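## Task

Lift the small foam block off the desk and set it down on the counter that stands behind the shelving. The piled cartons must finish where they belong, and the robot must neither topple nor finish leaning, or the task counts as failed.

## Robot and tools

ROBOT. A TidyBot++ in a physics simulator: a mobile base (0.54 m long, 0.50 m wide, 0.38 m high) on four driven casters, carrying one seven-joint arm with a two-finger gripper. The shoulder sits 0.12 m ahead of the base centre, 0.68 m up. Arm segments: upper arm 0.42 m, forearm 0.31 m, hand 0.31 m to the hand point. The arm begins folded, hand pointing down, poking up to 0.08 m past the base front, elbow up to 1.15 m high. Two cameras: base_camera (fixed, 644x364) and wrist_camera (fisheye on the hand, 644x476, looking where the hand points). Loose objects may occasionally get nudged by something.

FRAMES. Base frame: origin on the floor below the base centre, x ahead, y to the left, z up, metres. hand_pose is reported here and marks the point between the finger pads; the hand's own z runs out along the fingers, and the fingers close along its y. The odometry frame is the base frame as it was at scene start; base_odometry counts wheel rotation only (slip looks like travel), heading in rad, left positive, -3.142 to 3.142. base_tilt is in degrees, positive when leaning forward or right.

move. One action per call, built from any of base, joints, target, plus optional speeds; cameras picks which images return and blocking controls waiting. Motions start together and may end separately.
- base: a dict of relative offsets from where the base currently stands, measured along its own axes at command start. translate_m (metres, forward +, -2 to 2), strafe_m (metres, left +, -2 to 2), rotate_rad (radians, counter-clockwise from above +, -6.3 to 6.3). Translate and strafe together drive straight to the resulting point.
- joints: absolute angle targets by name. joint_1_rad (any angle; turns whole arm about vertical, positive is clockwise from above, opposite to heading), joint_2_rad shoulder -2.249 to 2.249 (0 = upper arm vertical, + leans forward), joint_3_rad (any angle, upper-arm roll), joint_4_rad elbow -2.579 to 2.579 (0 straight; with joint_3 at 3.14, negative bends forward), joint_5_rad (any angle, forearm roll), joint_6_rad wrist -2.099 to 2.099, joint_7_rad (any angle, hand roll; hand down, + is CCW from above, 1.57 opens fingers left/right), gripper_pos 0 (open, ~85 mm gap) to 1 (closed). Any-angle joints take the short way, so send steps under half a turn. Done tolerance ±0.039 for joints 1-4, ±0.095 for 5-7, ±0.03 gripper.
- target: one list of seven numbers, an absolute hand pose in the base frame: x, y, z in metres then quaternion qw, qx, qy, qz. With target, joints may only contain gripper_pos. The controller chooses joint angles itself, favouring the folded shape, so the elbow may swing; the path curves and can overshoot. Poses low, forward and close to the base often miss and may drive the arm into the base. An unreachable pose makes the arm wander up to 10 s, ending in time_out (a stop). To fix a position, add (wanted minus hand_pose) to your previous target; to hold still, resend hand_target, not hand_pose.
- speeds: per-action top speeds; translate_m/strafe_m 0.05 to 0.5 m/s (give only one when both are used), rotate_rad 0.1 to 1.57 rad/s.
- blocking: true/omitted waits until everything rests; false returns in about 0.5 s while motion continues. A new move overrides only what it names.
Unknown keys make a call invalid; out-of-range values get it refused, and a refusal or an uncommanded stop cancels the remaining move/wait/finished_scene calls in that reply.

Other tools. wait(seconds 0 to 10) sends nothing and returns state and images. stop brakes all your motions; braked parts report stopped and may keep pressing. zoom_image(camera, region [x0,y0,x1,y1] pixels, origin top-left, max 504x504) enlarges the latest image. finished_scene(scene) ends the scene irreversibly; the goal must hold without the robot.

RESULTS. move line: done, or the worst status. base_status, joint_status, hand_status: moving, done, off_target (rests away, may still push), not_followed (a check withheld targets; self-collision gives joint command not followed and a cause, unreachable pose gives pose unreachable), contact_stop, time_out, torque_fault, limit_stop_at_motor_heat. A base blocked by something keeps shoving until time_out and may still say done. hand_target is the pose the commanded joints would give. motor_effort is percent of max torque (bracket = peak in last action), with per-motor bias. Motor temperatures list per joint; MOTOR HOT at 60 °C, an over-temperature fault at 75 °C drops the arm for 30-60 s. ARM HIT means the arm struck the base or itself. on_its_own lists uncommanded behaviour. The pictures line gives image order; frames may lag the state slightly.

PRACTICAL NOTES. Friction can leave joints slightly short; correct by adding (wanted minus read) to each last command, never command a held joint to its current reading under load. The arm sags with a load. A hand pointing down reaches at most about 0.94 m high, only close in. When a carried item touches down, hand_pose stops descending while commands go lower; watch effort and images. Closed fingertips reach about 20 mm beyond the hand point. Squeezing at 1 gives roughly 100-150 N per finger; off_target on the gripper means something is held.

AVOID. Dropping items, releasing moving objects, slamming, hard impacts or heavy pushes, and excess force on the gripper (tugging, twisting, gripping hard on something still supported). Torque limits: 104.5 N m joints 1-4, 51.3 N m joints 5-7; exceeding one freezes the arm 10 s. Never drive or turn while the arm is snagged above about 0.6 m, avoid sideways swings of an outstretched arm or reaching far from folded over nearby furniture, since the robot can tip; back off or retract to right it. Keep the stacked cartons undisturbed. Heat rises from holding loads, stretching out, or pushing at unreachable poses.

Each tool is called after "Emit:" as name([rows], argument=value, ...), one row to a line, values as JSON.

## Session

Emit:
move()

Scene clock: 0.00 s.
Motor temperatures (°C): [24 21 20 21 28 36 33]
base_odometry: x=+0.000 y=+0.000 heading=+0.000
base_tilt: forward=-0.3 right=-0.4
base_status: not commanded
joint_positions: joint_1_rad=+0.003 joint_2_rad=-0.324 joint_3_rad=+3.098 joint_4_rad=-2.520 joint_5_rad=+0.010 joint_6_rad=-0.852 joint_7_rad=+1.539 gripper_pos=+0.000
joint_status: not commanded
motor_effort: joint_1_rad=+0 joint_2_rad=-3 joint_3_rad=+1 joint_4_rad=+14 joint_5_rad=+1 joint_6_rad=+0 joint_7_rad=+0
hand_pose: x=+0.2685 y=+0.0033 z=+0.5866 quat_wxyz=(+0.009, +0.999, +0.007, +0.047) (m; base frame)
hand_target: x=+0.2690 y=+0.0033 z=+0.5869 quat_wxyz=(+0.009, +0.999, +0.007, +0.048) (m; base frame)
hand_status: not commanded
pictures: base_camera, wrist_camera

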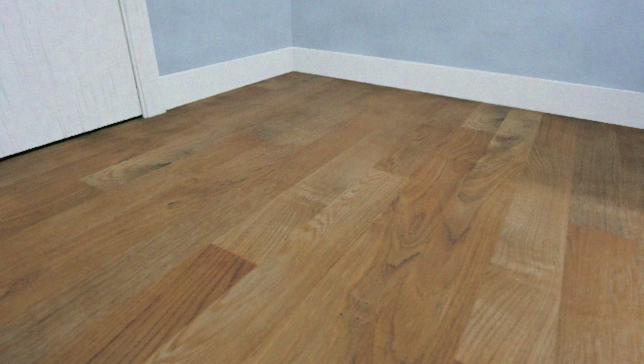

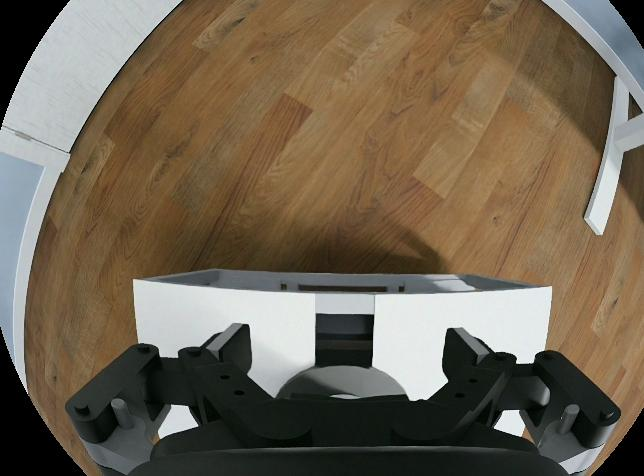

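Emit:
move(joints={"joint_6_rad": 0.4})

Emit:
move(base={"rotate_rad": 1.2})

Emit:
move(base={"rotate_rad": 1.2})

Emit:
move(base={"rotate_rad": 1.2})

Emit:
move(base={"rotate_rad": 1.2})

Scene clock: 12.07 s.
Motor temperatures (°C): [24 21 20 21 28 36 32]
move: done
base_odometry: x=+0.000 y=+0.000 heading=+0.000
base_tilt: forward=-0.3 right=-0.4
base_status: not commanded
joint_positions: joint_1_rad=+0.003 joint_2_rad=-0.325 joint_3_rad=+3.098 joint_4_rad=-2.520 joint_5_rad=+0.010 joint_6_rad=+0.337 joint_7_rad=+1.539 gripper_pos=+0.000
joint_status: all done
motor_effort: joint_1_rad=+0(1) joint_2_rad=-7(8) joint_3_rad=+1(1) joint_4_rad=+18(18) joint_5_rad=+0(2) joint_6_rad=+7(8) joint_7_rad=-1(2)
hand_pose: x=+0.5373 y=+0.0201 z=+0.8080 quat_wxyz=(-0.014, +0.801, +0.012, +0.598) (m; base frame)
hand_target: x=+0.5426 y=+0.0207 z=+0.8275 quat_wxyz=(-0.015, +0.782, +0.012, +0.623) (m; base frame)
hand_status: not commanded
pictures: base_camera, wrist_camera
camera_calibration:
wrist_camera: T_world_to_cam=[[0.0582887, -0.998219, 0.0127006, -0.0181966], [-0.316723, -0.0305563, -0.948026, 0.988194], [0.946726, 0.0512366, -0.31794, -0.115287], [0, 0, 0, 1]] pos_world=[0.42319, 0.0179383, 0.90041]

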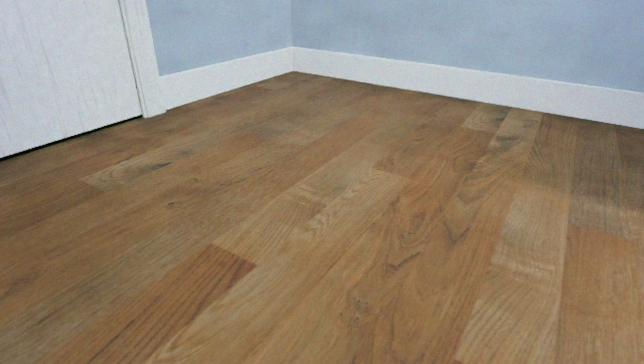

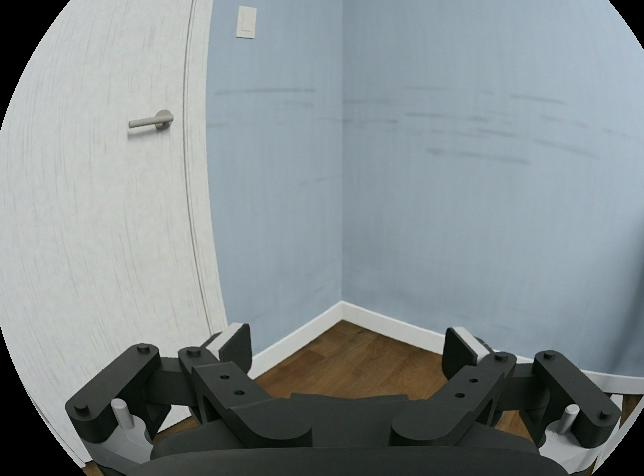

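Scene clock: 14.10 s.
Motor temperatures (°C): [24 21 20 21 28 36 32]
move: done
base_odometry: x=+0.000 y=+0.000 heading=+1.199
base_tilt: forward=-0.3 right=-0.4
base_status: done
joint_positions: joint_1_rad=+0.003 joint_2_rad=-0.325 joint_3_rad=+3.097 joint_4_rad=-2.520 joint_5_rad=+0.010 joint_6_rad=+0.337 joint_7_rad=+1.539 gripper_pos=+0.000
joint_status: not commanded
motor_effort: joint_1_rad=-1(1) joint_2_rad=-8(9) joint_3_rad=+1(2) joint_4_rad=+18(18) joint_5_rad=+0(2) joint_6_rad=+7(9) joint_7_rad=-1(2)
hand_pose: x=+0.5374 y=+0.0205 z=+0.8082 quat_wxyz=(-0.014, +0.801, +0.012, +0.598) (m; base frame)
hand_target: x=+0.5426 y=+0.0207 z=+0.8275 quat_wxyz=(-0.015, +0.782, +0.012, +0.623) (m; base frame)
hand_status: not commanded
pictures: base_camera, wrist_camera
camera_calibration:
wrist_camera: T_world_to_cam=[[0.0594168, -0.998149, 0.0130017, -0.0185434], [-0.315964, -0.0311602, -0.948259, 0.988169], [0.946909, 0.0522345, -0.317231, -0.115915], [0, 0, 0, 1]] pos_world=[0.423089, 0.0183373, 0.900509]

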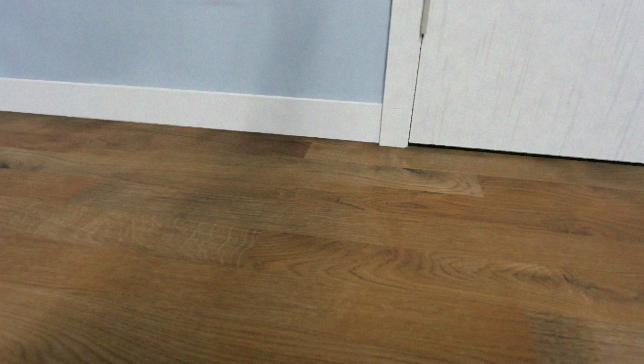

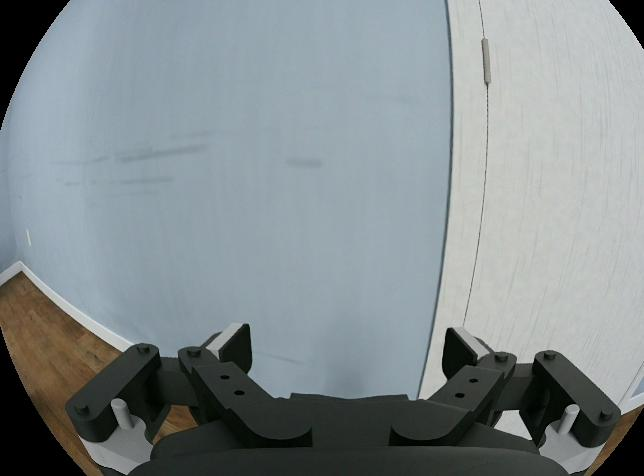

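Scene clock: 16.13 s.
Motor temperatures (°C): [24 21 20 21 28 36 32]
move: done
base_odometry: x=+0.000 y=+0.000 heading=+2.398
base_tilt: forward=-0.3 right=-0.4
base_status: done
joint_positions: joint_1_rad=+0.003 joint_2_rad=-0.325 joint_3_rad=+3.097 joint_4_rad=-2.520 joint_5_rad=+0.010 joint_6_rad=+0.337 joint_7_rad=+1.539 gripper_pos=+0.000
joint_status: not commanded
motor_effort: joint_1_rad=-1(1) joint_2_rad=-8(8) joint_3_rad=+1(2) joint_4_rad=+18(18) joint_5_rad=+0(2) joint_6_rad=+8(9) joint_7_rad=+0(1)
hand_pose: x=+0.5373 y=+0.0208 z=+0.8082 quat_wxyz=(-0.014, +0.801, +0.012, +0.598) (m; base frame)
hand_target: x=+0.5426 y=+0.0207 z=+0.8275 quat_wxyz=(-0.015, +0.782, +0.012, +0.623) (m; base frame)
hand_status: not commanded
pictures: base_camera, wrist_camera
camera_calibration:
wrist_camera: T_world_to_cam=[[0.0598952, -0.998118, 0.0131579, -0.0186878], [-0.315963, -0.0314608, -0.94825, 0.988171], [0.946879, 0.0526382, -0.317253, -0.115901], [0, 0, 0, 1]] pos_world=[0.423089, 0.0185369, 0.900509]

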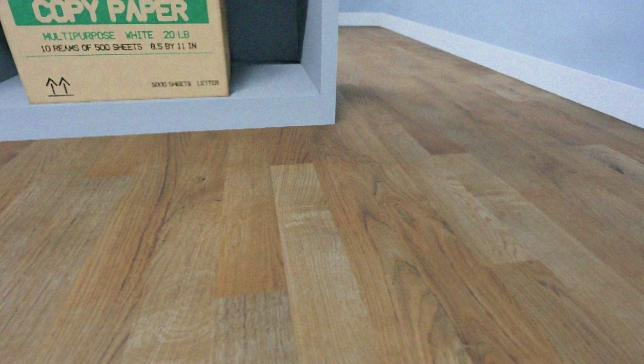

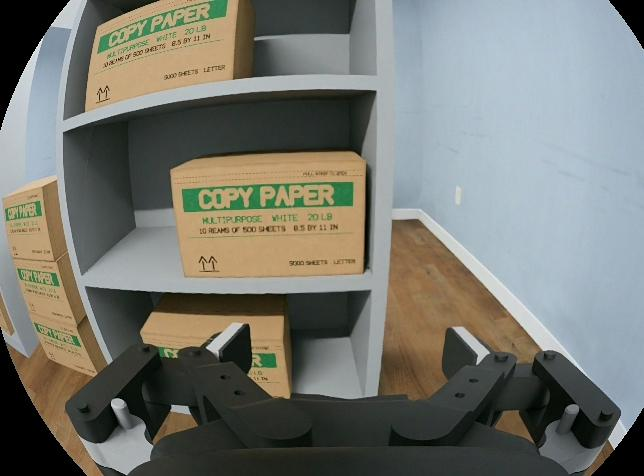

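Scene clock: 18.17 s.
Motor temperatures (°C): [24 21 20 21 28 36 32]
move: done
base_odometry: x=+0.000 y=+0.000 heading=-2.686
base_tilt: forward=-0.3 right=-0.4
base_status: done
joint_positions: joint_1_rad=+0.003 joint_2_rad=-0.325 joint_3_rad=+3.097 joint_4_rad=-2.520 joint_5_rad=+0.010 joint_6_rad=+0.337 joint_7_rad=+1.539 gripper_pos=+0.000
joint_status: not commanded
motor_effort: joint_1_rad=+0(1) joint_2_rad=-8(8) joint_3_rad=+1(2) joint_4_rad=+18(18) joint_5_rad=+1(1) joint_6_rad=+8(8) joint_7_rad=+0(2)
hand_pose: x=+0.5373 y=+0.0209 z=+0.8082 quat_wxyz=(-0.014, +0.801, +0.013, +0.598) (m; base frame)
hand_target: x=+0.5426 y=+0.0207 z=+0.8275 quat_wxyz=(-0.015, +0.782, +0.012, +0.623) (m; base frame)
hand_status: not commanded
pictures: base_camera, wrist_camera
camera_calibration:
wrist_camera: T_world_to_cam=[[0.0602415, -0.998096, 0.0132528, -0.0187209], [-0.315941, -0.03166, -0.94825, 0.988172], [0.946864, 0.052937, -0.317247, -0.115916], [0, 0, 0, 1]] pos_world=[0.423088, 0.0187365, 0.900509]

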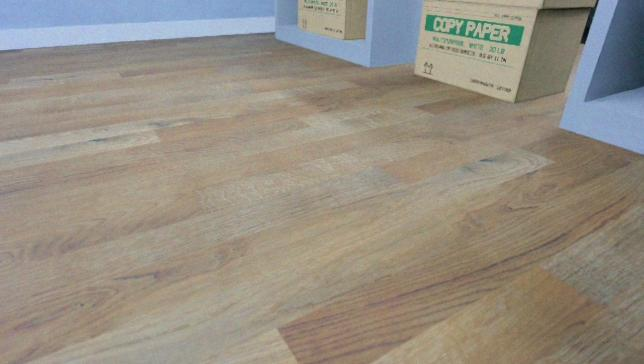

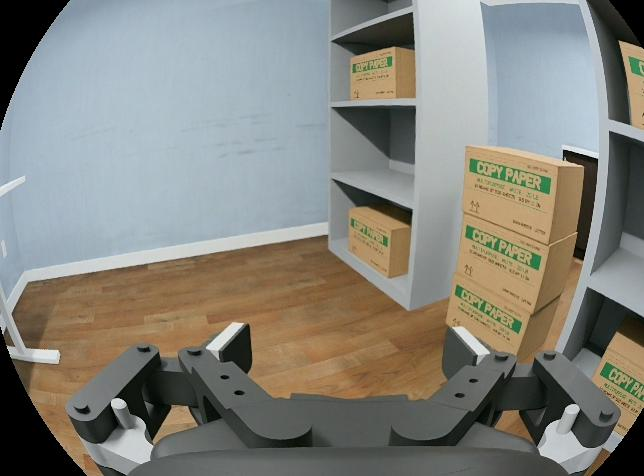

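Scene clock: 20.20 s.
Motor temperatures (°C): [24 21 20 21 27 36 32]
move: done
base_odometry: x=+0.000 y=+0.000 heading=-1.487
base_tilt: forward=-0.3 right=-0.4
base_status: done
joint_positions: joint_1_rad=+0.002 joint_2_rad=-0.325 joint_3_rad=+3.097 joint_4_rad=-2.520 joint_5_rad=+0.010 joint_6_rad=+0.338 joint_7_rad=+1.539 gripper_pos=+0.000
joint_status: not commanded
motor_effort: joint_1_rad=+0(1) joint_2_rad=-7(9) joint_3_rad=+1(2) joint_4_rad=+18(18) joint_5_rad=+0(2) joint_6_rad=+8(9) joint_7_rad=-1(2)
hand_pose: x=+0.5373 y=+0.0211 z=+0.8082 quat_wxyz=(-0.014, +0.801, +0.013, +0.598) (m; base frame)
hand_target: x=+0.5426 y=+0.0207 z=+0.8275 quat_wxyz=(-0.015, +0.782, +0.012, +0.623) (m; base frame)
hand_status: not commanded
pictures: base_camera, wrist_camera
camera_calibration:
wrist_camera: T_world_to_cam=[[0.0605572, -0.998077, 0.0132589, -0.0188606], [-0.315835, -0.0317604, -0.948282, 0.988158], [0.94688, 0.0532377, -0.317151, -0.116014], [0, 0, 0, 1]] pos_world=[0.423088, 0.0187363, 0.900509]

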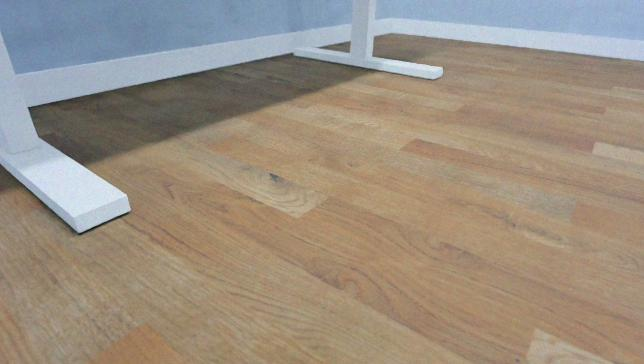

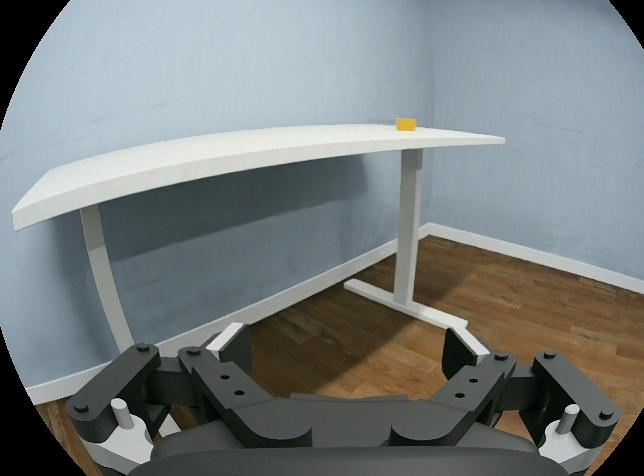

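Emit:
move(base={"rotate_rad": 0.899}, joints={"joint_1_rad": 0.0, "joint_2_rad": -0.3, "joint_3_rad": 3.14, "joint_4_rad": -1.5, "joint_5_rad": 0.0, "joint_6_rad": -1.0, "joint_7_rad": 1.57}, cameras=[])

Emit:
move(base={"strafe_m": -1.4})

Scene clock: 93.33 s.
Motor temperatures (°C): [24 21 20 22 27 36 32]
move: done
base_odometry: x=+0.000 y=+0.000 heading=-0.589
base_tilt: forward=-0.3 right=-0.4
base_status: done
joint_positions: joint_1_rad=+0.001 joint_2_rad=-0.317 joint_3_rad=+3.128 joint_4_rad=-1.524 joint_5_rad=+0.010 joint_6_rad=-0.930 joint_7_rad=+1.539 gripper_pos=+0.000
joint_status: all done
motor_effort: joint_1_rad=+0(2) joint_2_rad=-9(12) joint_3_rad=+1(3) joint_4_rad=+19(22) joint_5_rad=+1(2) joint_6_rad=+7(9) joint_7_rad=-1(2)
hand_pose: x=+0.5440 y=+0.0052 z=+1.0265 quat_wxyz=(-0.003, +0.876, -0.007, +0.482) (m; base frame)
hand_target: x=+0.5393 y=+0.0021 z=+1.0145 quat_wxyz=(+0.000, +0.891, +0.000, +0.454) (m; base frame)
hand_status: not commanded
pictures: none
No camera images: "cameras" was empty.

Scene clock: 97.07 s.
Motor temperatures (°C): [24 21 20 22 27 36 32]
move: done
base_odometry: x=-0.778 y=-1.164 heading=-0.588
base_tilt: forward=-0.3 right=-0.4
base_status: done
joint_positions: joint_1_rad=+0.001 joint_2_rad=-0.317 joint_3_rad=+3.137 joint_4_rad=-1.524 joint_5_rad=+0.010 joint_6_rad=-0.933 joint_7_rad=+1.539 gripper_pos=+0.000
joint_status: not commanded
motor_effort: joint_1_rad=+0(1) joint_2_rad=-9(10) joint_3_rad=+1(4) joint_4_rad=+20(20) joint_5_rad=+0(2) joint_6_rad=+6(8) joint_7_rad=+0(2)
hand_pose: x=+0.5440 y=+0.0006 z=+1.0256 quat_wxyz=(-0.003, +0.877, -0.011, +0.480) (m; base frame)
hand_target: x=+0.5393 y=+0.0021 z=+1.0145 quat_wxyz=(+0.000, +0.891, +0.000, +0.454) (m; base frame)
hand_status: not commanded
pictures: base_camera, wrist_camera
camera_calibration:
wrist_camera: T_world_to_cam=[[0.0106226, -0.999942, -0.00199279, 0.000278323], [-0.568059, -0.0043945, -0.822976, 1.20446], [0.822919, 0.00987418, -0.568072, 0.272508], [0, 0, 0, 1]] pos_world=[0.45995, 0.00288053, 1.14605]

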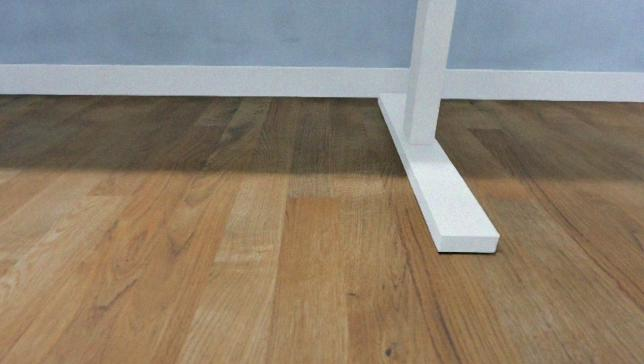

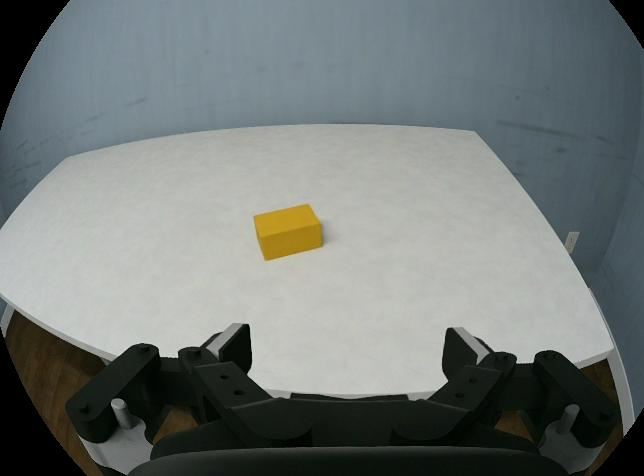

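Emit:
zoom_image(camera="wrist_camera", region=[220, 180, 360, 280])

Scaled by 3.600.

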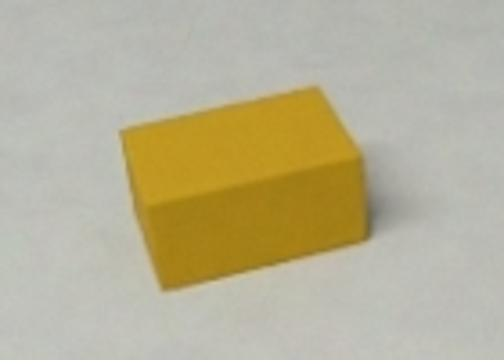

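Emit:
move(base={"translate_m": 0.34, "strafe_m": 0.10}, speeds={"translate_m": 0.25})

Scene clock: 153.77 s.
Motor temperatures (°C): [24 20 19 22 27 36 32]
move: done
base_odometry: x=-0.439 y=-1.270 heading=-0.588
base_tilt: forward=-0.3 right=-0.4
base_status: done
joint_positions: joint_1_rad=+0.001 joint_2_rad=-0.303 joint_3_rad=+3.137 joint_4_rad=-1.523 joint_5_rad=+0.010 joint_6_rad=-0.935 joint_7_rad=+1.539 gripper_pos=+0.000
joint_status: not commanded
motor_effort: joint_1_rad=+0(1) joint_2_rad=-10(13) joint_3_rad=+0(1) joint_4_rad=+20(20) joint_5_rad=+1(2) joint_6_rad=+6(8) joint_7_rad=+0(2)
hand_pose: x=+0.5482 y=+0.0005 z=+1.0201 quat_wxyz=(-0.003, +0.880, -0.011, +0.474) (m; base frame)
hand_target: x=+0.5393 y=+0.0021 z=+1.0145 quat_wxyz=(+0.000, +0.891, +0.000, +0.454) (m; base frame)
hand_status: not commanded
pictures: base_camera, wrist_camera
camera_calibration:
wrist_camera: T_world_to_cam=[[0.0105344, -0.999942, -0.00222617, 0.000414548], [-0.579648, -0.00429246, -0.814856, 1.20033], [0.814799, 0.00987437, -0.579659, 0.282174], [0, 0, 0, 1]] pos_world=[0.465848, 0.00278059, 1.14166]

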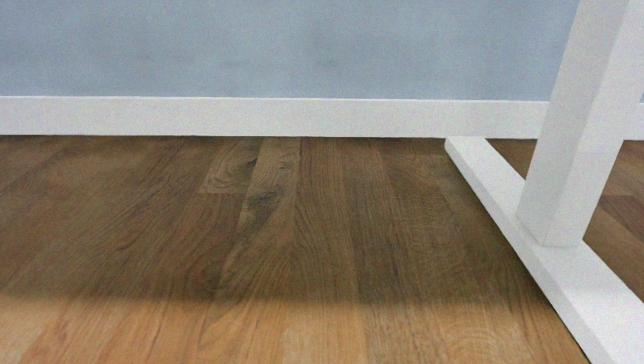

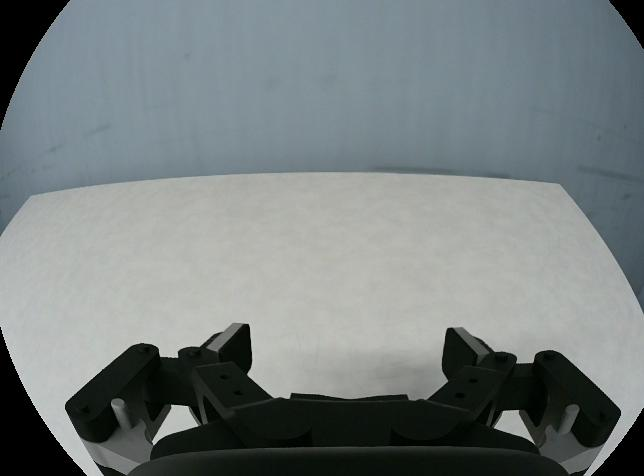

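Emit:
move(joints={"joint_1_rad": 0.062, "joint_2_rad": 0.2, "joint_3_rad": 3.14, "joint_4_rad": -0.8, "joint_5_rad": 0.0, "joint_6_rad": -1.9, "joint_7_rad": 0.45})

Scene clock: 164.27 s.
Motor temperatures (°C): [23 20 19 22 27 36 32]
move: done
base_odometry: x=-0.439 y=-1.270 heading=-0.588
base_tilt: forward=-0.3 right=-0.4
base_status: not commanded
joint_positions: joint_1_rad=+0.048 joint_2_rad=+0.182 joint_3_rad=+3.137 joint_4_rad=-0.825 joint_5_rad=+0.010 joint_6_rad=-1.831 joint_7_rad=+0.502 gripper_pos=+0.000
joint_status: all done
motor_effort: joint_1_rad=+0(1) joint_2_rad=-23(26) joint_3_rad=+0(2) joint_4_rad=+15(20) joint_5_rad=+0(2) joint_6_rad=+3(8) joint_7_rad=-1(1)
hand_pose: x=+0.5534 y=-0.0211 z=+0.9665 quat_wxyz=(-0.070, +0.838, -0.524, +0.134) (m; base frame)
hand_target: x=+0.5409 y=-0.0243 z=+0.9618 quat_wxyz=(-0.061, +0.825, -0.553, +0.104) (m; base frame)
hand_status: not commanded
pictures: base_camera, wrist_camera
camera_calibration:
wrist_camera: T_world_to_cam=[[-0.843121, -0.465208, -0.269681, 0.720824], [-0.448575, 0.885054, -0.124336, 0.438465], [0.296524, 0.0161423, -0.954889, 0.89676], [0, 0, 0, 1]] pos_world=[0.538515, -0.0672082, 1.10522]

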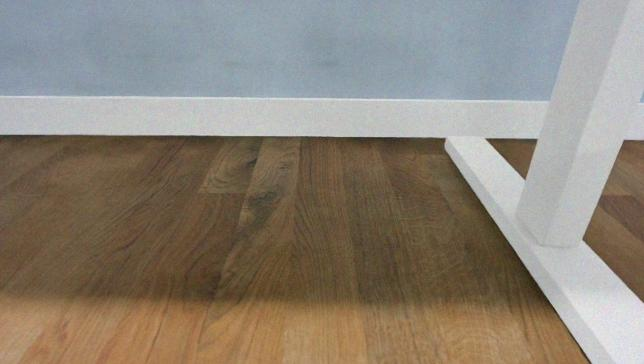

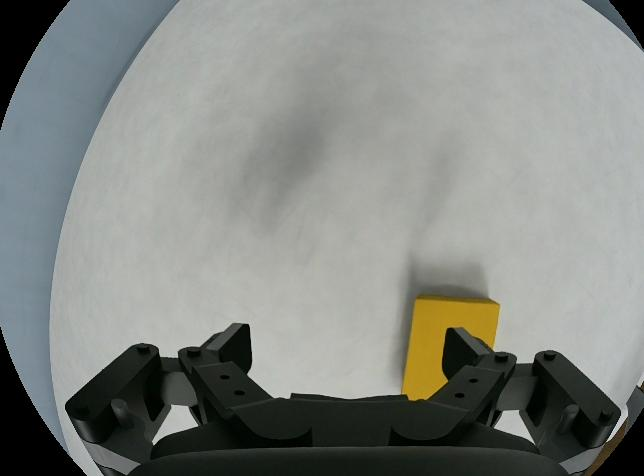

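Emit:
move(joints={"joint_1_rad": 0.074, "joint_2_rad": 0.192, "joint_3_rad": 3.14, "joint_4_rad": -0.837, "joint_5_rad": 0.0, "joint_6_rad": -2.03, "joint_7_rad": 0.342}, cameras=["wrist_camera"])

Scene clock: 192.53 s.
Motor temperatures (°C): [23 20 19 22 27 36 32]
move: done
base_odometry: x=-0.439 y=-1.270 heading=-0.588
base_tilt: forward=-0.3 right=-0.4
base_status: not commanded
joint_positions: joint_1_rad=+0.062 joint_2_rad=+0.182 joint_3_rad=+3.137 joint_4_rad=-0.836 joint_5_rad=+0.010 joint_6_rad=-1.973 joint_7_rad=+0.385 gripper_pos=+0.000
joint_status: all done
motor_effort: joint_1_rad=+0(1) joint_2_rad=-24(25) joint_3_rad=+0(1) joint_4_rad=+14(16) joint_5_rad=+1(1) joint_6_rad=+1(2) joint_7_rad=-1(2)
hand_pose: x=+0.5085 y=-0.0244 z=+0.9529 quat_wxyz=(-0.037, +0.809, -0.583, +0.066) (m; base frame)
hand_target: x=+0.4934 y=-0.0259 z=+0.9467 quat_wxyz=(-0.023, +0.795, -0.605, +0.034) (m; base frame)
hand_status: not commanded
pictures: wrist_camera
camera_calibration:
wrist_camera: T_world_to_cam=[[-0.927067, -0.343441, -0.150316, 0.609725], [-0.342512, 0.938939, -0.0328552, 0.279792], [0.152422, 0.0210262, -0.988092, 1.00219], [0, 0, 0, 1]] pos_world=[0.508333, -0.0743748, 1.0911]

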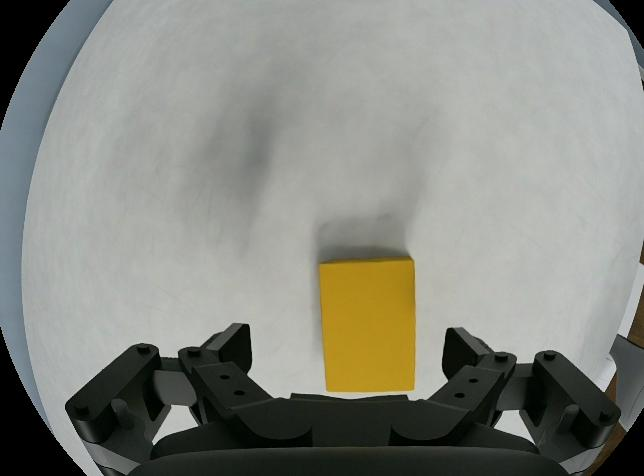

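Emit:
move(joints={"joint_1_rad": 0.070, "joint_2_rad": 0.262, "joint_3_rad": 3.14, "joint_4_rad": -0.857, "joint_5_rad": 0.0, "joint_6_rad": -2.09, "joint_7_rad": 0.377}, cameras=["wrist_camera"])

Scene clock: 211.63 s.
Motor temperatures (°C): [23 21 19 22 27 36 32]
move: done
base_odometry: x=-0.439 y=-1.270 heading=-0.588
base_tilt: forward=-0.3 right=-0.4
base_status: not commanded
joint_positions: joint_1_rad=+0.062 joint_2_rad=+0.252 joint_3_rad=+3.137 joint_4_rad=-0.845 joint_5_rad=+0.010 joint_6_rad=-2.026 joint_7_rad=+0.385 gripper_pos=+0.000
joint_status: all done
motor_effort: joint_1_rad=+0(1) joint_2_rad=-25(29) joint_3_rad=+0(1) joint_4_rad=+14(15) joint_5_rad=+0(2) joint_6_rad=-1(2) joint_7_rad=-1(1)
hand_pose: x=+0.5086 y=-0.0244 z=+0.9214 quat_wxyz=(-0.001, +0.811, -0.584, +0.010) (m; base frame)
hand_target: x=+0.4890 y=-0.0241 z=+0.9149 quat_wxyz=(+0.018, +0.807, -0.590, -0.029) (m; base frame)
hand_status: not commanded
pictures: wrist_camera
camera_calibration:
wrist_camera: T_world_to_cam=[[-0.939114, -0.342305, -0.0298659, 0.500226], [-0.342953, 0.939137, 0.0201152, 0.230176], [0.0211627, 0.0291331, -0.999351, 1.04841], [0, 0, 0, 1]] pos_world=[0.526521, -0.0754804, 1.05804]

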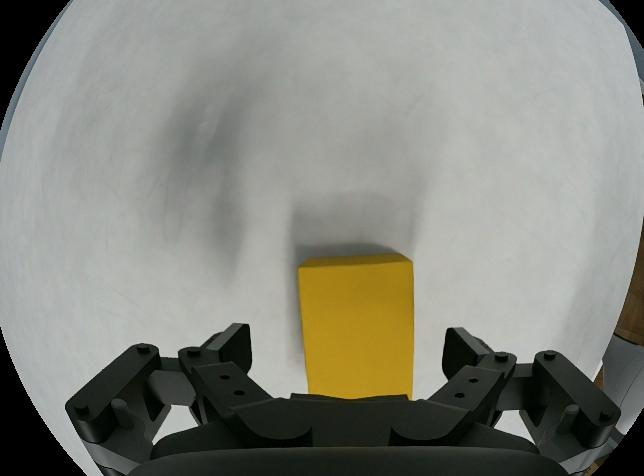

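Emit:
move(joints={"joint_1_rad": 0.070, "joint_2_rad": 0.237, "joint_3_rad": 3.14, "joint_4_rad": -0.965, "joint_5_rad": 0.0, "joint_6_rad": -2.018, "joint_7_rad": 0.377}, cameras=["wrist_camera"])

Scene clock: 221.07 s.
Motor temperatures (°C): [23 21 19 22 27 36 32]
move: done
base_odometry: x=-0.439 y=-1.270 heading=-0.588
base_tilt: forward=-0.3 right=-0.4
base_status: not commanded
joint_positions: joint_1_rad=+0.062 joint_2_rad=+0.242 joint_3_rad=+3.137 joint_4_rad=-0.950 joint_5_rad=+0.010 joint_6_rad=-2.026 joint_7_rad=+0.385 gripper_pos=+0.000
joint_status: all done
motor_effort: joint_1_rad=+0(1) joint_2_rad=-26(27) joint_3_rad=+0(1) joint_4_rad=+14(16) joint_5_rad=+1(2) joint_6_rad=-2(2) joint_7_rad=-1(2)
hand_pose: x=+0.4872 y=-0.0231 z=+0.8963 quat_wxyz=(+0.024, +0.811, -0.584, -0.030) (m; base frame)
hand_target: x=+0.4858 y=-0.0239 z=+0.8938 quat_wxyz=(+0.021, +0.807, -0.590, -0.033) (m; base frame)
hand_status: not commanded
pictures: wrist_camera
camera_calibration:
wrist_camera: T_world_to_cam=[[-0.937789, -0.342497, 0.0569963, 0.401351], [-0.339398, 0.938881, 0.0575551, 0.186903], [-0.0732252, 0.0346301, -0.996714, 1.06743], [0, 0, 0, 1]] pos_world=[0.51798, -0.0749838, 1.03029]

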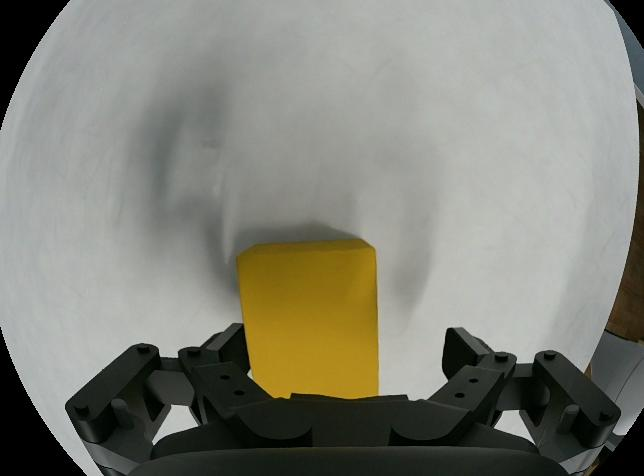

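Emit:
move(joints={"joint_1_rad": 0.070, "joint_2_rad": 0.220, "joint_3_rad": 3.14, "joint_4_rad": -0.965, "joint_5_rad": 0.0, "joint_6_rad": -1.895, "joint_7_rad": 0.377}, cameras=["wrist_camera"])

Scene clock: 233.70 s.
Motor temperatures (°C): [23 21 19 22 27 36 32]
move: done
base_odometry: x=-0.439 y=-1.270 heading=-0.588
base_tilt: forward=-0.3 right=-0.4
base_status: not commanded
joint_positions: joint_1_rad=+0.062 joint_2_rad=+0.223 joint_3_rad=+3.137 joint_4_rad=-0.952 joint_5_rad=+0.010 joint_6_rad=-1.920 joint_7_rad=+0.385 gripper_pos=+0.000
joint_status: all done
motor_effort: joint_1_rad=+0(1) joint_2_rad=-26(27) joint_3_rad=+0(1) joint_4_rad=+15(15) joint_5_rad=+1(1) joint_6_rad=+0(2) joint_7_rad=-1(2)
hand_pose: x=+0.5156 y=-0.0249 z=+0.9026 quat_wxyz=(-0.009, +0.812, -0.584, +0.022) (m; base frame)
hand_target: x=+0.5204 y=-0.0262 z=+0.9000 quat_wxyz=(-0.017, +0.807, -0.590, +0.026) (m; base frame)
hand_status: not commanded
pictures: wrist_camera
camera_calibration:
wrist_camera: T_world_to_cam=[[-0.937562, -0.343336, -0.0556553, 0.528508], [-0.344296, 0.938824, 0.00838989, 0.244701], [0.0493699, 0.0270279, -0.998415, 1.0139], [0, 0, 0, 1]] pos_world=[0.529702, -0.0756785, 1.03965]

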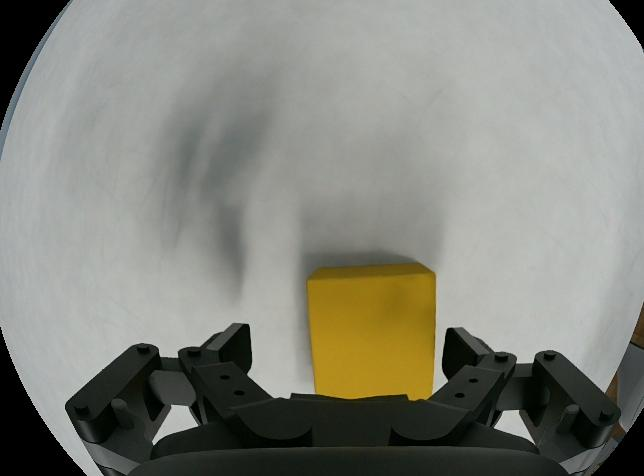

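Emit:
move(joints={"joint_1_rad": 0.070, "joint_2_rad": 0.240, "joint_3_rad": 3.14, "joint_4_rad": -0.975, "joint_5_rad": 0.0, "joint_6_rad": -2.015, "joint_7_rad": 0.377}, cameras=["wrist_camera"])

Scene clock: 238.67 s.
Motor temperatures (°C): [23 21 19 22 27 36 32]
move: done
base_odometry: x=-0.439 y=-1.270 heading=-0.588
base_tilt: forward=-0.3 right=-0.4
base_status: not commanded
joint_positions: joint_1_rad=+0.062 joint_2_rad=+0.229 joint_3_rad=+3.137 joint_4_rad=-0.961 joint_5_rad=+0.010 joint_6_rad=-2.000 joint_7_rad=+0.385 gripper_pos=+0.000
joint_status: all done
motor_effort: joint_1_rad=-1(1) joint_2_rad=-25(27) joint_3_rad=+0(1) joint_4_rad=+14(16) joint_5_rad=+0(2) joint_6_rad=-1(2) joint_7_rad=-1(2)
hand_pose: x=+0.4905 y=-0.0233 z=+0.8977 quat_wxyz=(+0.016, +0.811, -0.584, -0.018) (m; base frame)
hand_target: x=+0.4854 y=-0.0238 z=+0.8899 quat_wxyz=(+0.023, +0.807, -0.589, -0.037) (m; base frame)
hand_status: not commanded
pictures: wrist_camera
camera_calibration:
wrist_camera: T_world_to_cam=[[-0.938946, -0.342689, 0.0307404, 0.428465], [-0.341157, 0.938879, 0.0460268, 0.199314], [-0.0446344, 0.0327294, -0.998467, 1.05657], [0, 0, 0, 1]] pos_world=[0.517462, -0.0748825, 1.03261]

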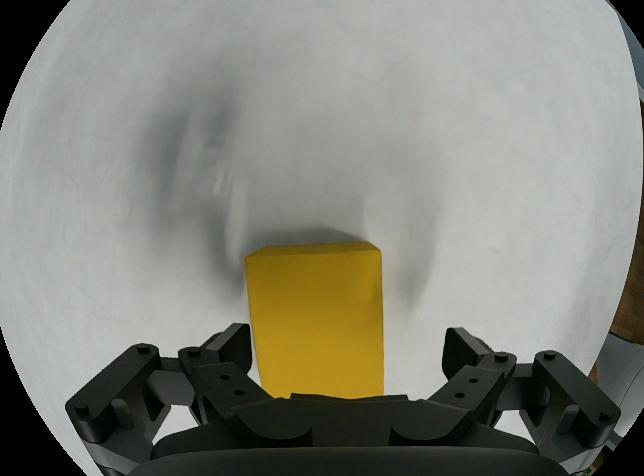

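Emit:
move(joints={"joint_6_rad": -1.93}, cameras=["wrist_camera"])

Scene clock: 244.40 s.
Motor temperatures (°C): [23 21 19 22 27 36 32]
move: done
base_odometry: x=-0.439 y=-1.270 heading=-0.588
base_tilt: forward=-0.3 right=-0.4
base_status: not commanded
joint_positions: joint_1_rad=+0.062 joint_2_rad=+0.229 joint_3_rad=+3.137 joint_4_rad=-0.961 joint_5_rad=+0.010 joint_6_rad=-1.944 joint_7_rad=+0.385 gripper_pos=+0.000
joint_status: all done
motor_effort: joint_1_rad=+0(1) joint_2_rad=-26(27) joint_3_rad=+0(0) joint_4_rad=+15(15) joint_5_rad=+1(2) joint_6_rad=+0(2) joint_7_rad=-1(1)
hand_pose: x=+0.5078 y=-0.0244 z=+0.8974 quat_wxyz=(+0.002, +0.812, -0.584, +0.006) (m; base frame)
hand_target: x=+0.5118 y=-0.0257 z=+0.8887 quat_wxyz=(+0.001, +0.807, -0.590, -0.002) (m; base frame)
hand_status: not commanded
pictures: wrist_camera
camera_calibration:
wrist_camera: T_world_to_cam=[[-0.939077, -0.343114, -0.020179, 0.490068], [-0.343539, 0.938836, 0.0238498, 0.227332], [0.0107615, 0.029329, -0.999512, 1.02977], [0, 0, 0, 1]] pos_world=[0.527227, -0.0754801, 1.03374]

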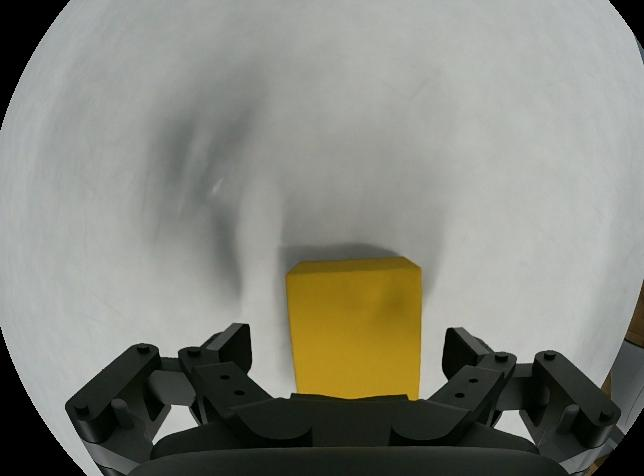

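Emit:
move(joints={"gripper_pos": 0.5}, cameras=["wrist_camera"])

Scene clock: 249.20 s.
Motor temperatures (°C): [23 21 19 22 27 36 32]
move: done
base_odometry: x=-0.439 y=-1.270 heading=-0.588
base_tilt: forward=-0.3 right=-0.4
base_status: not commanded
joint_positions: joint_1_rad=+0.062 joint_2_rad=+0.225 joint_3_rad=+3.137 joint_4_rad=-0.963 joint_5_rad=+0.010 joint_6_rad=-1.944 joint_7_rad=+0.385 gripper_pos=+0.483
joint_status: all done
motor_effort: joint_1_rad=+0(1) joint_2_rad=-23(26) joint_3_rad=+0(0) joint_4_rad=+11(15) joint_5_rad=+1(1) joint_6_rad=-2(3) joint_7_rad=-1(1)
hand_pose: x=+0.5065 y=-0.0243 z=+0.8984 quat_wxyz=(+0.001, +0.812, -0.584, +0.007) (m; base frame)
hand_target: x=+0.5118 y=-0.0257 z=+0.8887 quat_wxyz=(+0.001, +0.807, -0.590, -0.002) (m; base frame)
hand_status: not commanded
pictures: wrist_camera
camera_calibration:
wrist_camera: T_world_to_cam=[[-0.939045, -0.343076, -0.02221, 0.490709], [-0.34355, 0.938853, 0.023, 0.227548], [0.0129612, 0.0292282, -0.999489, 1.0297], [0, 0, 0, 1]] pos_world=[0.525626, -0.0753801, 1.03484]

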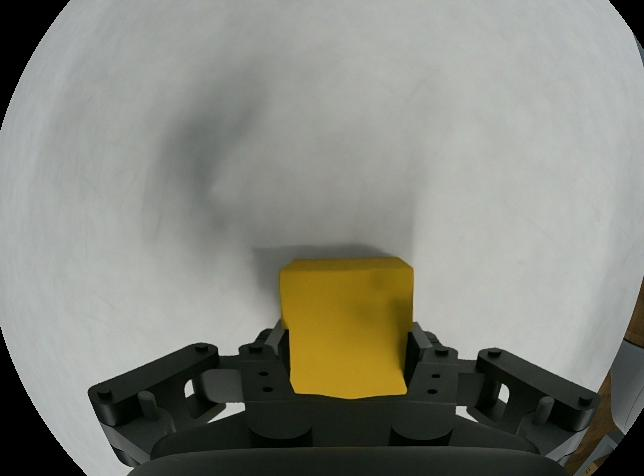

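Emit:
move(joints={"joint_2_rad": 0.22, "joint_4_rad": -0.84}, cameras=["wrist_camera"])

Emit:
move(joints={"joint_2_rad": -0.1, "joint_4_rad": -1.2, "gripper_pos": 0.58}, cameras=["wrist_camera"])

Scene clock: 260.50 s.
Motor temperatures (°C): [23 21 19 22 27 36 32]
move: done
base_odometry: x=-0.439 y=-1.270 heading=-0.588
base_tilt: forward=-0.3 right=-0.4
base_status: not commanded
joint_positions: joint_1_rad=+0.062 joint_2_rad=+0.216 joint_3_rad=+3.137 joint_4_rad=-0.861 joint_5_rad=+0.010 joint_6_rad=-1.944 joint_7_rad=+0.385 gripper_pos=+0.483
joint_status: all done
motor_effort: joint_1_rad=+0(1) joint_2_rad=-25(27) joint_3_rad=+0(0) joint_4_rad=+15(17) joint_5_rad=+1(1) joint_6_rad=+0(2) joint_7_rad=-1(2)
hand_pose: x=+0.5225 y=-0.0253 z=+0.9326 quat_wxyz=(-0.028, +0.810, -0.583, +0.053) (m; base frame)
hand_target: x=+0.5312 y=-0.0270 z=+0.9384 quat_wxyz=(-0.041, +0.805, -0.588, +0.064) (m; base frame)
hand_status: not commanded
pictures: wrist_camera
camera_calibration:
wrist_camera: T_world_to_cam=[[-0.931128, -0.343476, -0.122576, 0.595499], [-0.34361, 0.938884, -0.0207191, 0.273939], [0.122201, 0.0228261, -0.992243, 0.99967], [0, 0, 0, 1]] pos_world=[0.526453, -0.0754759, 1.07058]

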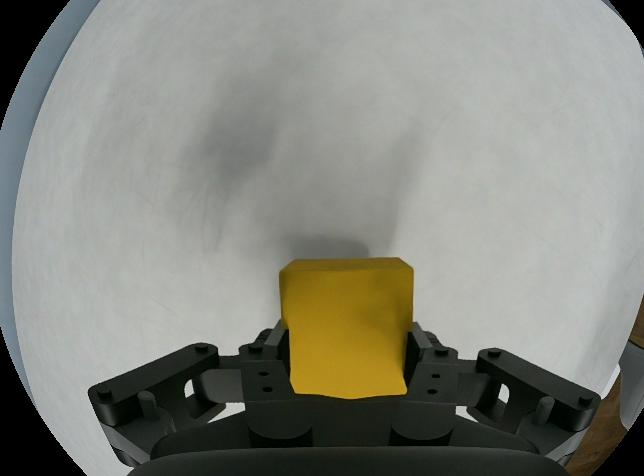

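Scene clock: 262.00 s.
Motor temperatures (°C): [23 21 19 22 27 36 32]
move: off_target
base_odometry: x=-0.439 y=-1.270 heading=-0.588
base_tilt: forward=-0.3 right=-0.4
base_status: not commanded
joint_positions: joint_1_rad=+0.062 joint_2_rad=-0.102 joint_3_rad=+3.137 joint_4_rad=-1.182 joint_5_rad=+0.010 joint_6_rad=-1.944 joint_7_rad=+0.385 gripper_pos=+0.504
joint_status: gripper_pos off_target (ended at +0.504, target +0.580); the others done
motor_effort: joint_1_rad=+0(1) joint_2_rad=-13(27) joint_3_rad=+0(1) joint_4_rad=+15(16) joint_5_rad=+1(2) joint_6_rad=+1(2) joint_7_rad=-1(1)
hand_pose: x=+0.3893 y=-0.0172 z=+0.9394 quat_wxyz=(-0.027, +0.810, -0.583, +0.052) (m; base frame)
hand_target: x=+0.3913 y=-0.0173 z=+0.9337 quat_wxyz=(-0.030, +0.806, -0.589, +0.047) (m; base frame)
hand_status: not commanded
pictures: wrist_camera
camera_calibration:
wrist_camera: T_world_to_cam=[[-0.931421, -0.343655, -0.119817, 0.472733], [-0.343694, 0.938847, -0.0209941, 0.221113], [0.119705, 0.0216261, -0.992574, 1.0238], [0, 0, 0, 1]] pos_world=[0.393755, -0.067275, 1.07748]

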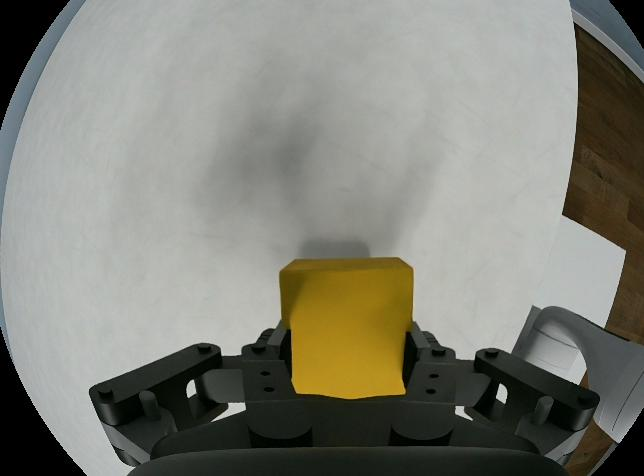

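Emit:
move(base={"translate_m": -0.5}, cameras=[])

Emit:
move(base={"rotate_rad": 3.141}, joints={"joint_1_rad": 0.0, "joint_2_rad": -0.32, "joint_4_rad": -2.2, "joint_6_rad": -0.2, "joint_7_rad": 1.57})

Scene clock: 272.13 s.
Motor temperatures (°C): [23 21 19 22 27 36 32]
move: done
base_odometry: x=-0.855 y=-0.992 heading=-0.588
base_tilt: forward=-0.3 right=-0.4
base_status: done
joint_positions: joint_1_rad=+0.063 joint_2_rad=-0.111 joint_3_rad=+3.138 joint_4_rad=-1.185 joint_5_rad=+0.010 joint_6_rad=-1.944 joint_7_rad=+0.385 gripper_pos=+0.504
joint_status: not commanded
motor_effort: joint_1_rad=+0(2) joint_2_rad=-12(17) joint_3_rad=+0(2) joint_4_rad=+15(15) joint_5_rad=+1(2) joint_6_rad=+0(2) joint_7_rad=-1(2)
hand_pose: x=+0.3865 y=-0.0173 z=+0.9407 quat_wxyz=(-0.029, +0.810, -0.583, +0.054) (m; base frame)
hand_target: x=+0.3913 y=-0.0173 z=+0.9337 quat_wxyz=(-0.030, +0.806, -0.589, +0.047) (m; base frame)
hand_status: not commanded
pictures: none
No camera images: "cameras" was empty.

Scene clock: 275.47 s.
Motor temperatures (°C): [23 21 19 22 27 36 32]
move: done
base_odometry: x=-0.855 y=-0.992 heading=+2.552
base_tilt: forward=-0.3 right=-0.4
base_status: done
joint_positions: joint_1_rad=+0.007 joint_2_rad=-0.308 joint_3_rad=+3.138 joint_4_rad=-2.183 joint_5_rad=+0.010 joint_6_rad=-0.267 joint_7_rad=+1.519 gripper_pos=+0.504
joint_status: all done
motor_effort: joint_1_rad=-1(2) joint_2_rad=-10(17) joint_3_rad=+1(2) joint_4_rad=+20(21) joint_5_rad=+0(2) joint_6_rad=+7(8) joint_7_rad=-1(1)
hand_pose: x=+0.5531 y=-0.0009 z=+0.8200 quat_wxyz=(-0.007, +0.878, -0.020, +0.479) (m; base frame)
hand_target: x=+0.5579 y=+0.0021 z=+0.8338 quat_wxyz=(+0.000, +0.862, +0.000, +0.506) (m; base frame)
hand_status: not commanded
pictures: base_camera, wrist_camera
camera_calibration:
wrist_camera: T_world_to_cam=[[-0.0000613238, -0.999825, -0.0187083, 0.0178207], [-0.569889, 0.0154079, -0.821577, 1.04039], [0.821722, 0.0106112, -0.56979, 0.150353], [0, 0, 0, 1]] pos_world=[0.469358, 0.000191948, 0.940764]

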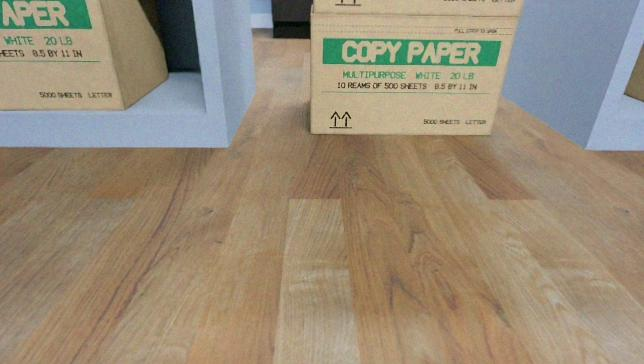

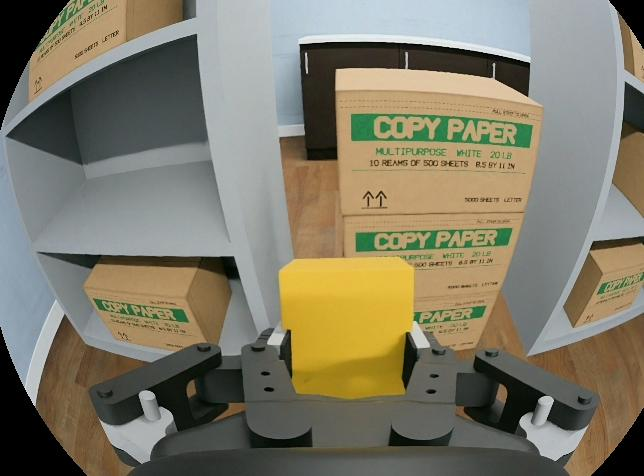

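Emit:
move(base={"strafe_m": -1.9})

Scene clock: 297.27 s.
Motor temperatures (°C): [23 21 19 22 27 36 32]
move: done
base_odometry: x=+0.202 y=+0.587 heading=+2.553
base_tilt: forward=-0.3 right=-0.4
base_status: done
joint_positions: joint_1_rad=+0.006 joint_2_rad=-0.309 joint_3_rad=+3.139 joint_4_rad=-2.184 joint_5_rad=+0.010 joint_6_rad=-0.266 joint_7_rad=+1.520 gripper_pos=+0.504
joint_status: not commanded
motor_effort: joint_1_rad=+0(1) joint_2_rad=-10(11) joint_3_rad=+1(3) joint_4_rad=+20(20) joint_5_rad=+1(2) joint_6_rad=+7(8) joint_7_rad=-1(1)
hand_pose: x=+0.5531 y=-0.0008 z=+0.8203 quat_wxyz=(-0.007, +0.877, -0.020, +0.480) (m; base frame)
hand_target: x=+0.5579 y=+0.0021 z=+0.8338 quat_wxyz=(+0.000, +0.862, +0.000, +0.506) (m; base frame)
hand_status: not commanded
pictures: base_camera, wrist_camera
camera_calibration:
wrist_camera: T_world_to_cam=[[0.000609584, -0.999832, -0.0182992, 0.0172223], [-0.568772, 0.0147043, -0.822364, 1.04057], [0.822495, 0.0109094, -0.568667, 0.149154], [0, 0, 0, 1]] pos_world=[0.469158, 0.000291349, 0.940862]

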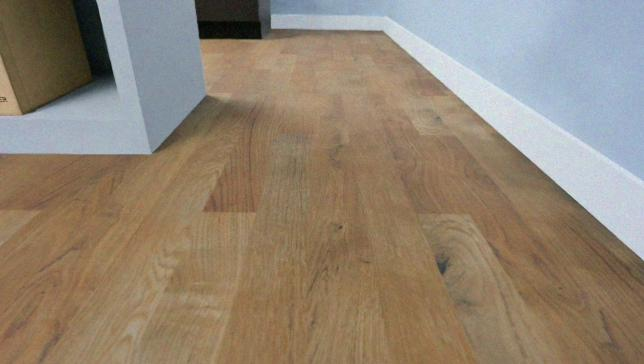

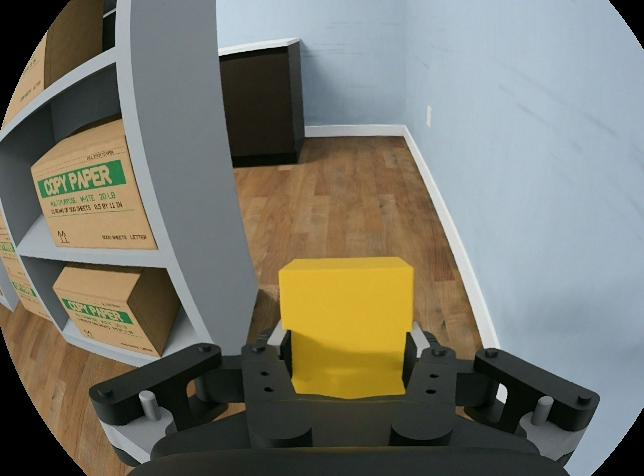

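Emit:
move(base={"rotate_rad": -0.016, "strafe_m": -0.06, "translate_m": 0.3})

Scene clock: 321.30 s.
Motor temperatures (°C): [23 21 19 22 27 36 32]
move: done
base_odometry: x=-0.014 y=+0.804 heading=+2.536
base_tilt: forward=-0.3 right=-0.4
base_status: done
joint_positions: joint_1_rad=+0.005 joint_2_rad=-0.316 joint_3_rad=+3.139 joint_4_rad=-2.188 joint_5_rad=+0.010 joint_6_rad=-0.260 joint_7_rad=+1.520 gripper_pos=+0.504
joint_status: not commanded
motor_effort: joint_1_rad=-1(1) joint_2_rad=-10(14) joint_3_rad=+1(3) joint_4_rad=+20(21) joint_5_rad=+1(1) joint_6_rad=+7(8) joint_7_rad=-1(2)
hand_pose: x=+0.5519 y=-0.0006 z=+0.8226 quat_wxyz=(-0.008, +0.875, -0.019, +0.483) (m; base frame)
hand_target: x=+0.5579 y=+0.0021 z=+0.8338 quat_wxyz=(+0.000, +0.862, +0.000, +0.506) (m; base frame)
hand_status: not commanded
pictures: base_camera, wrist_camera
camera_calibration:
wrist_camera: T_world_to_cam=[[0.00148019, -0.999831, -0.0182994, 0.0170459], [-0.561959, 0.014305, -0.827041, 1.04185], [0.827164, 0.0115077, -0.561843, 0.143255], [0, 0, 0, 1]] pos_world=[0.466959, 0.000490745, 0.942455]

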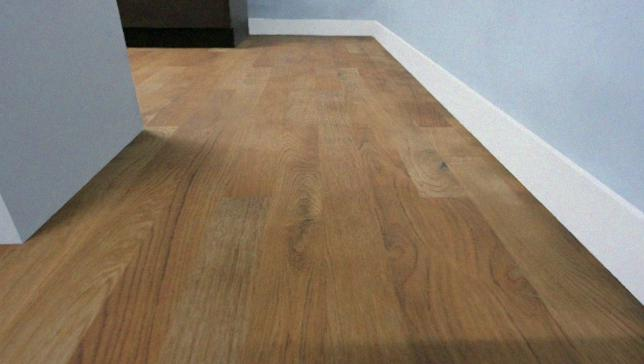

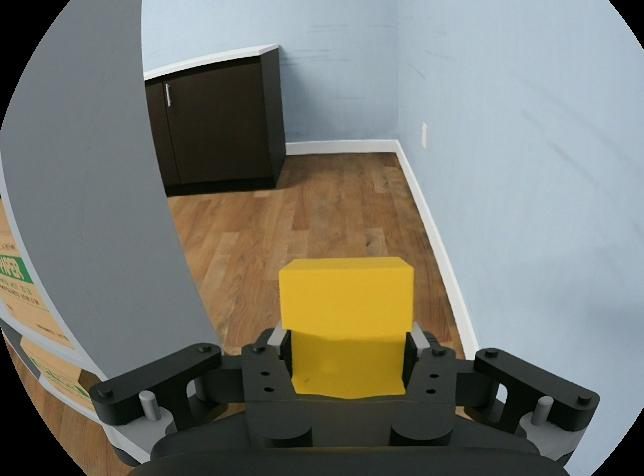

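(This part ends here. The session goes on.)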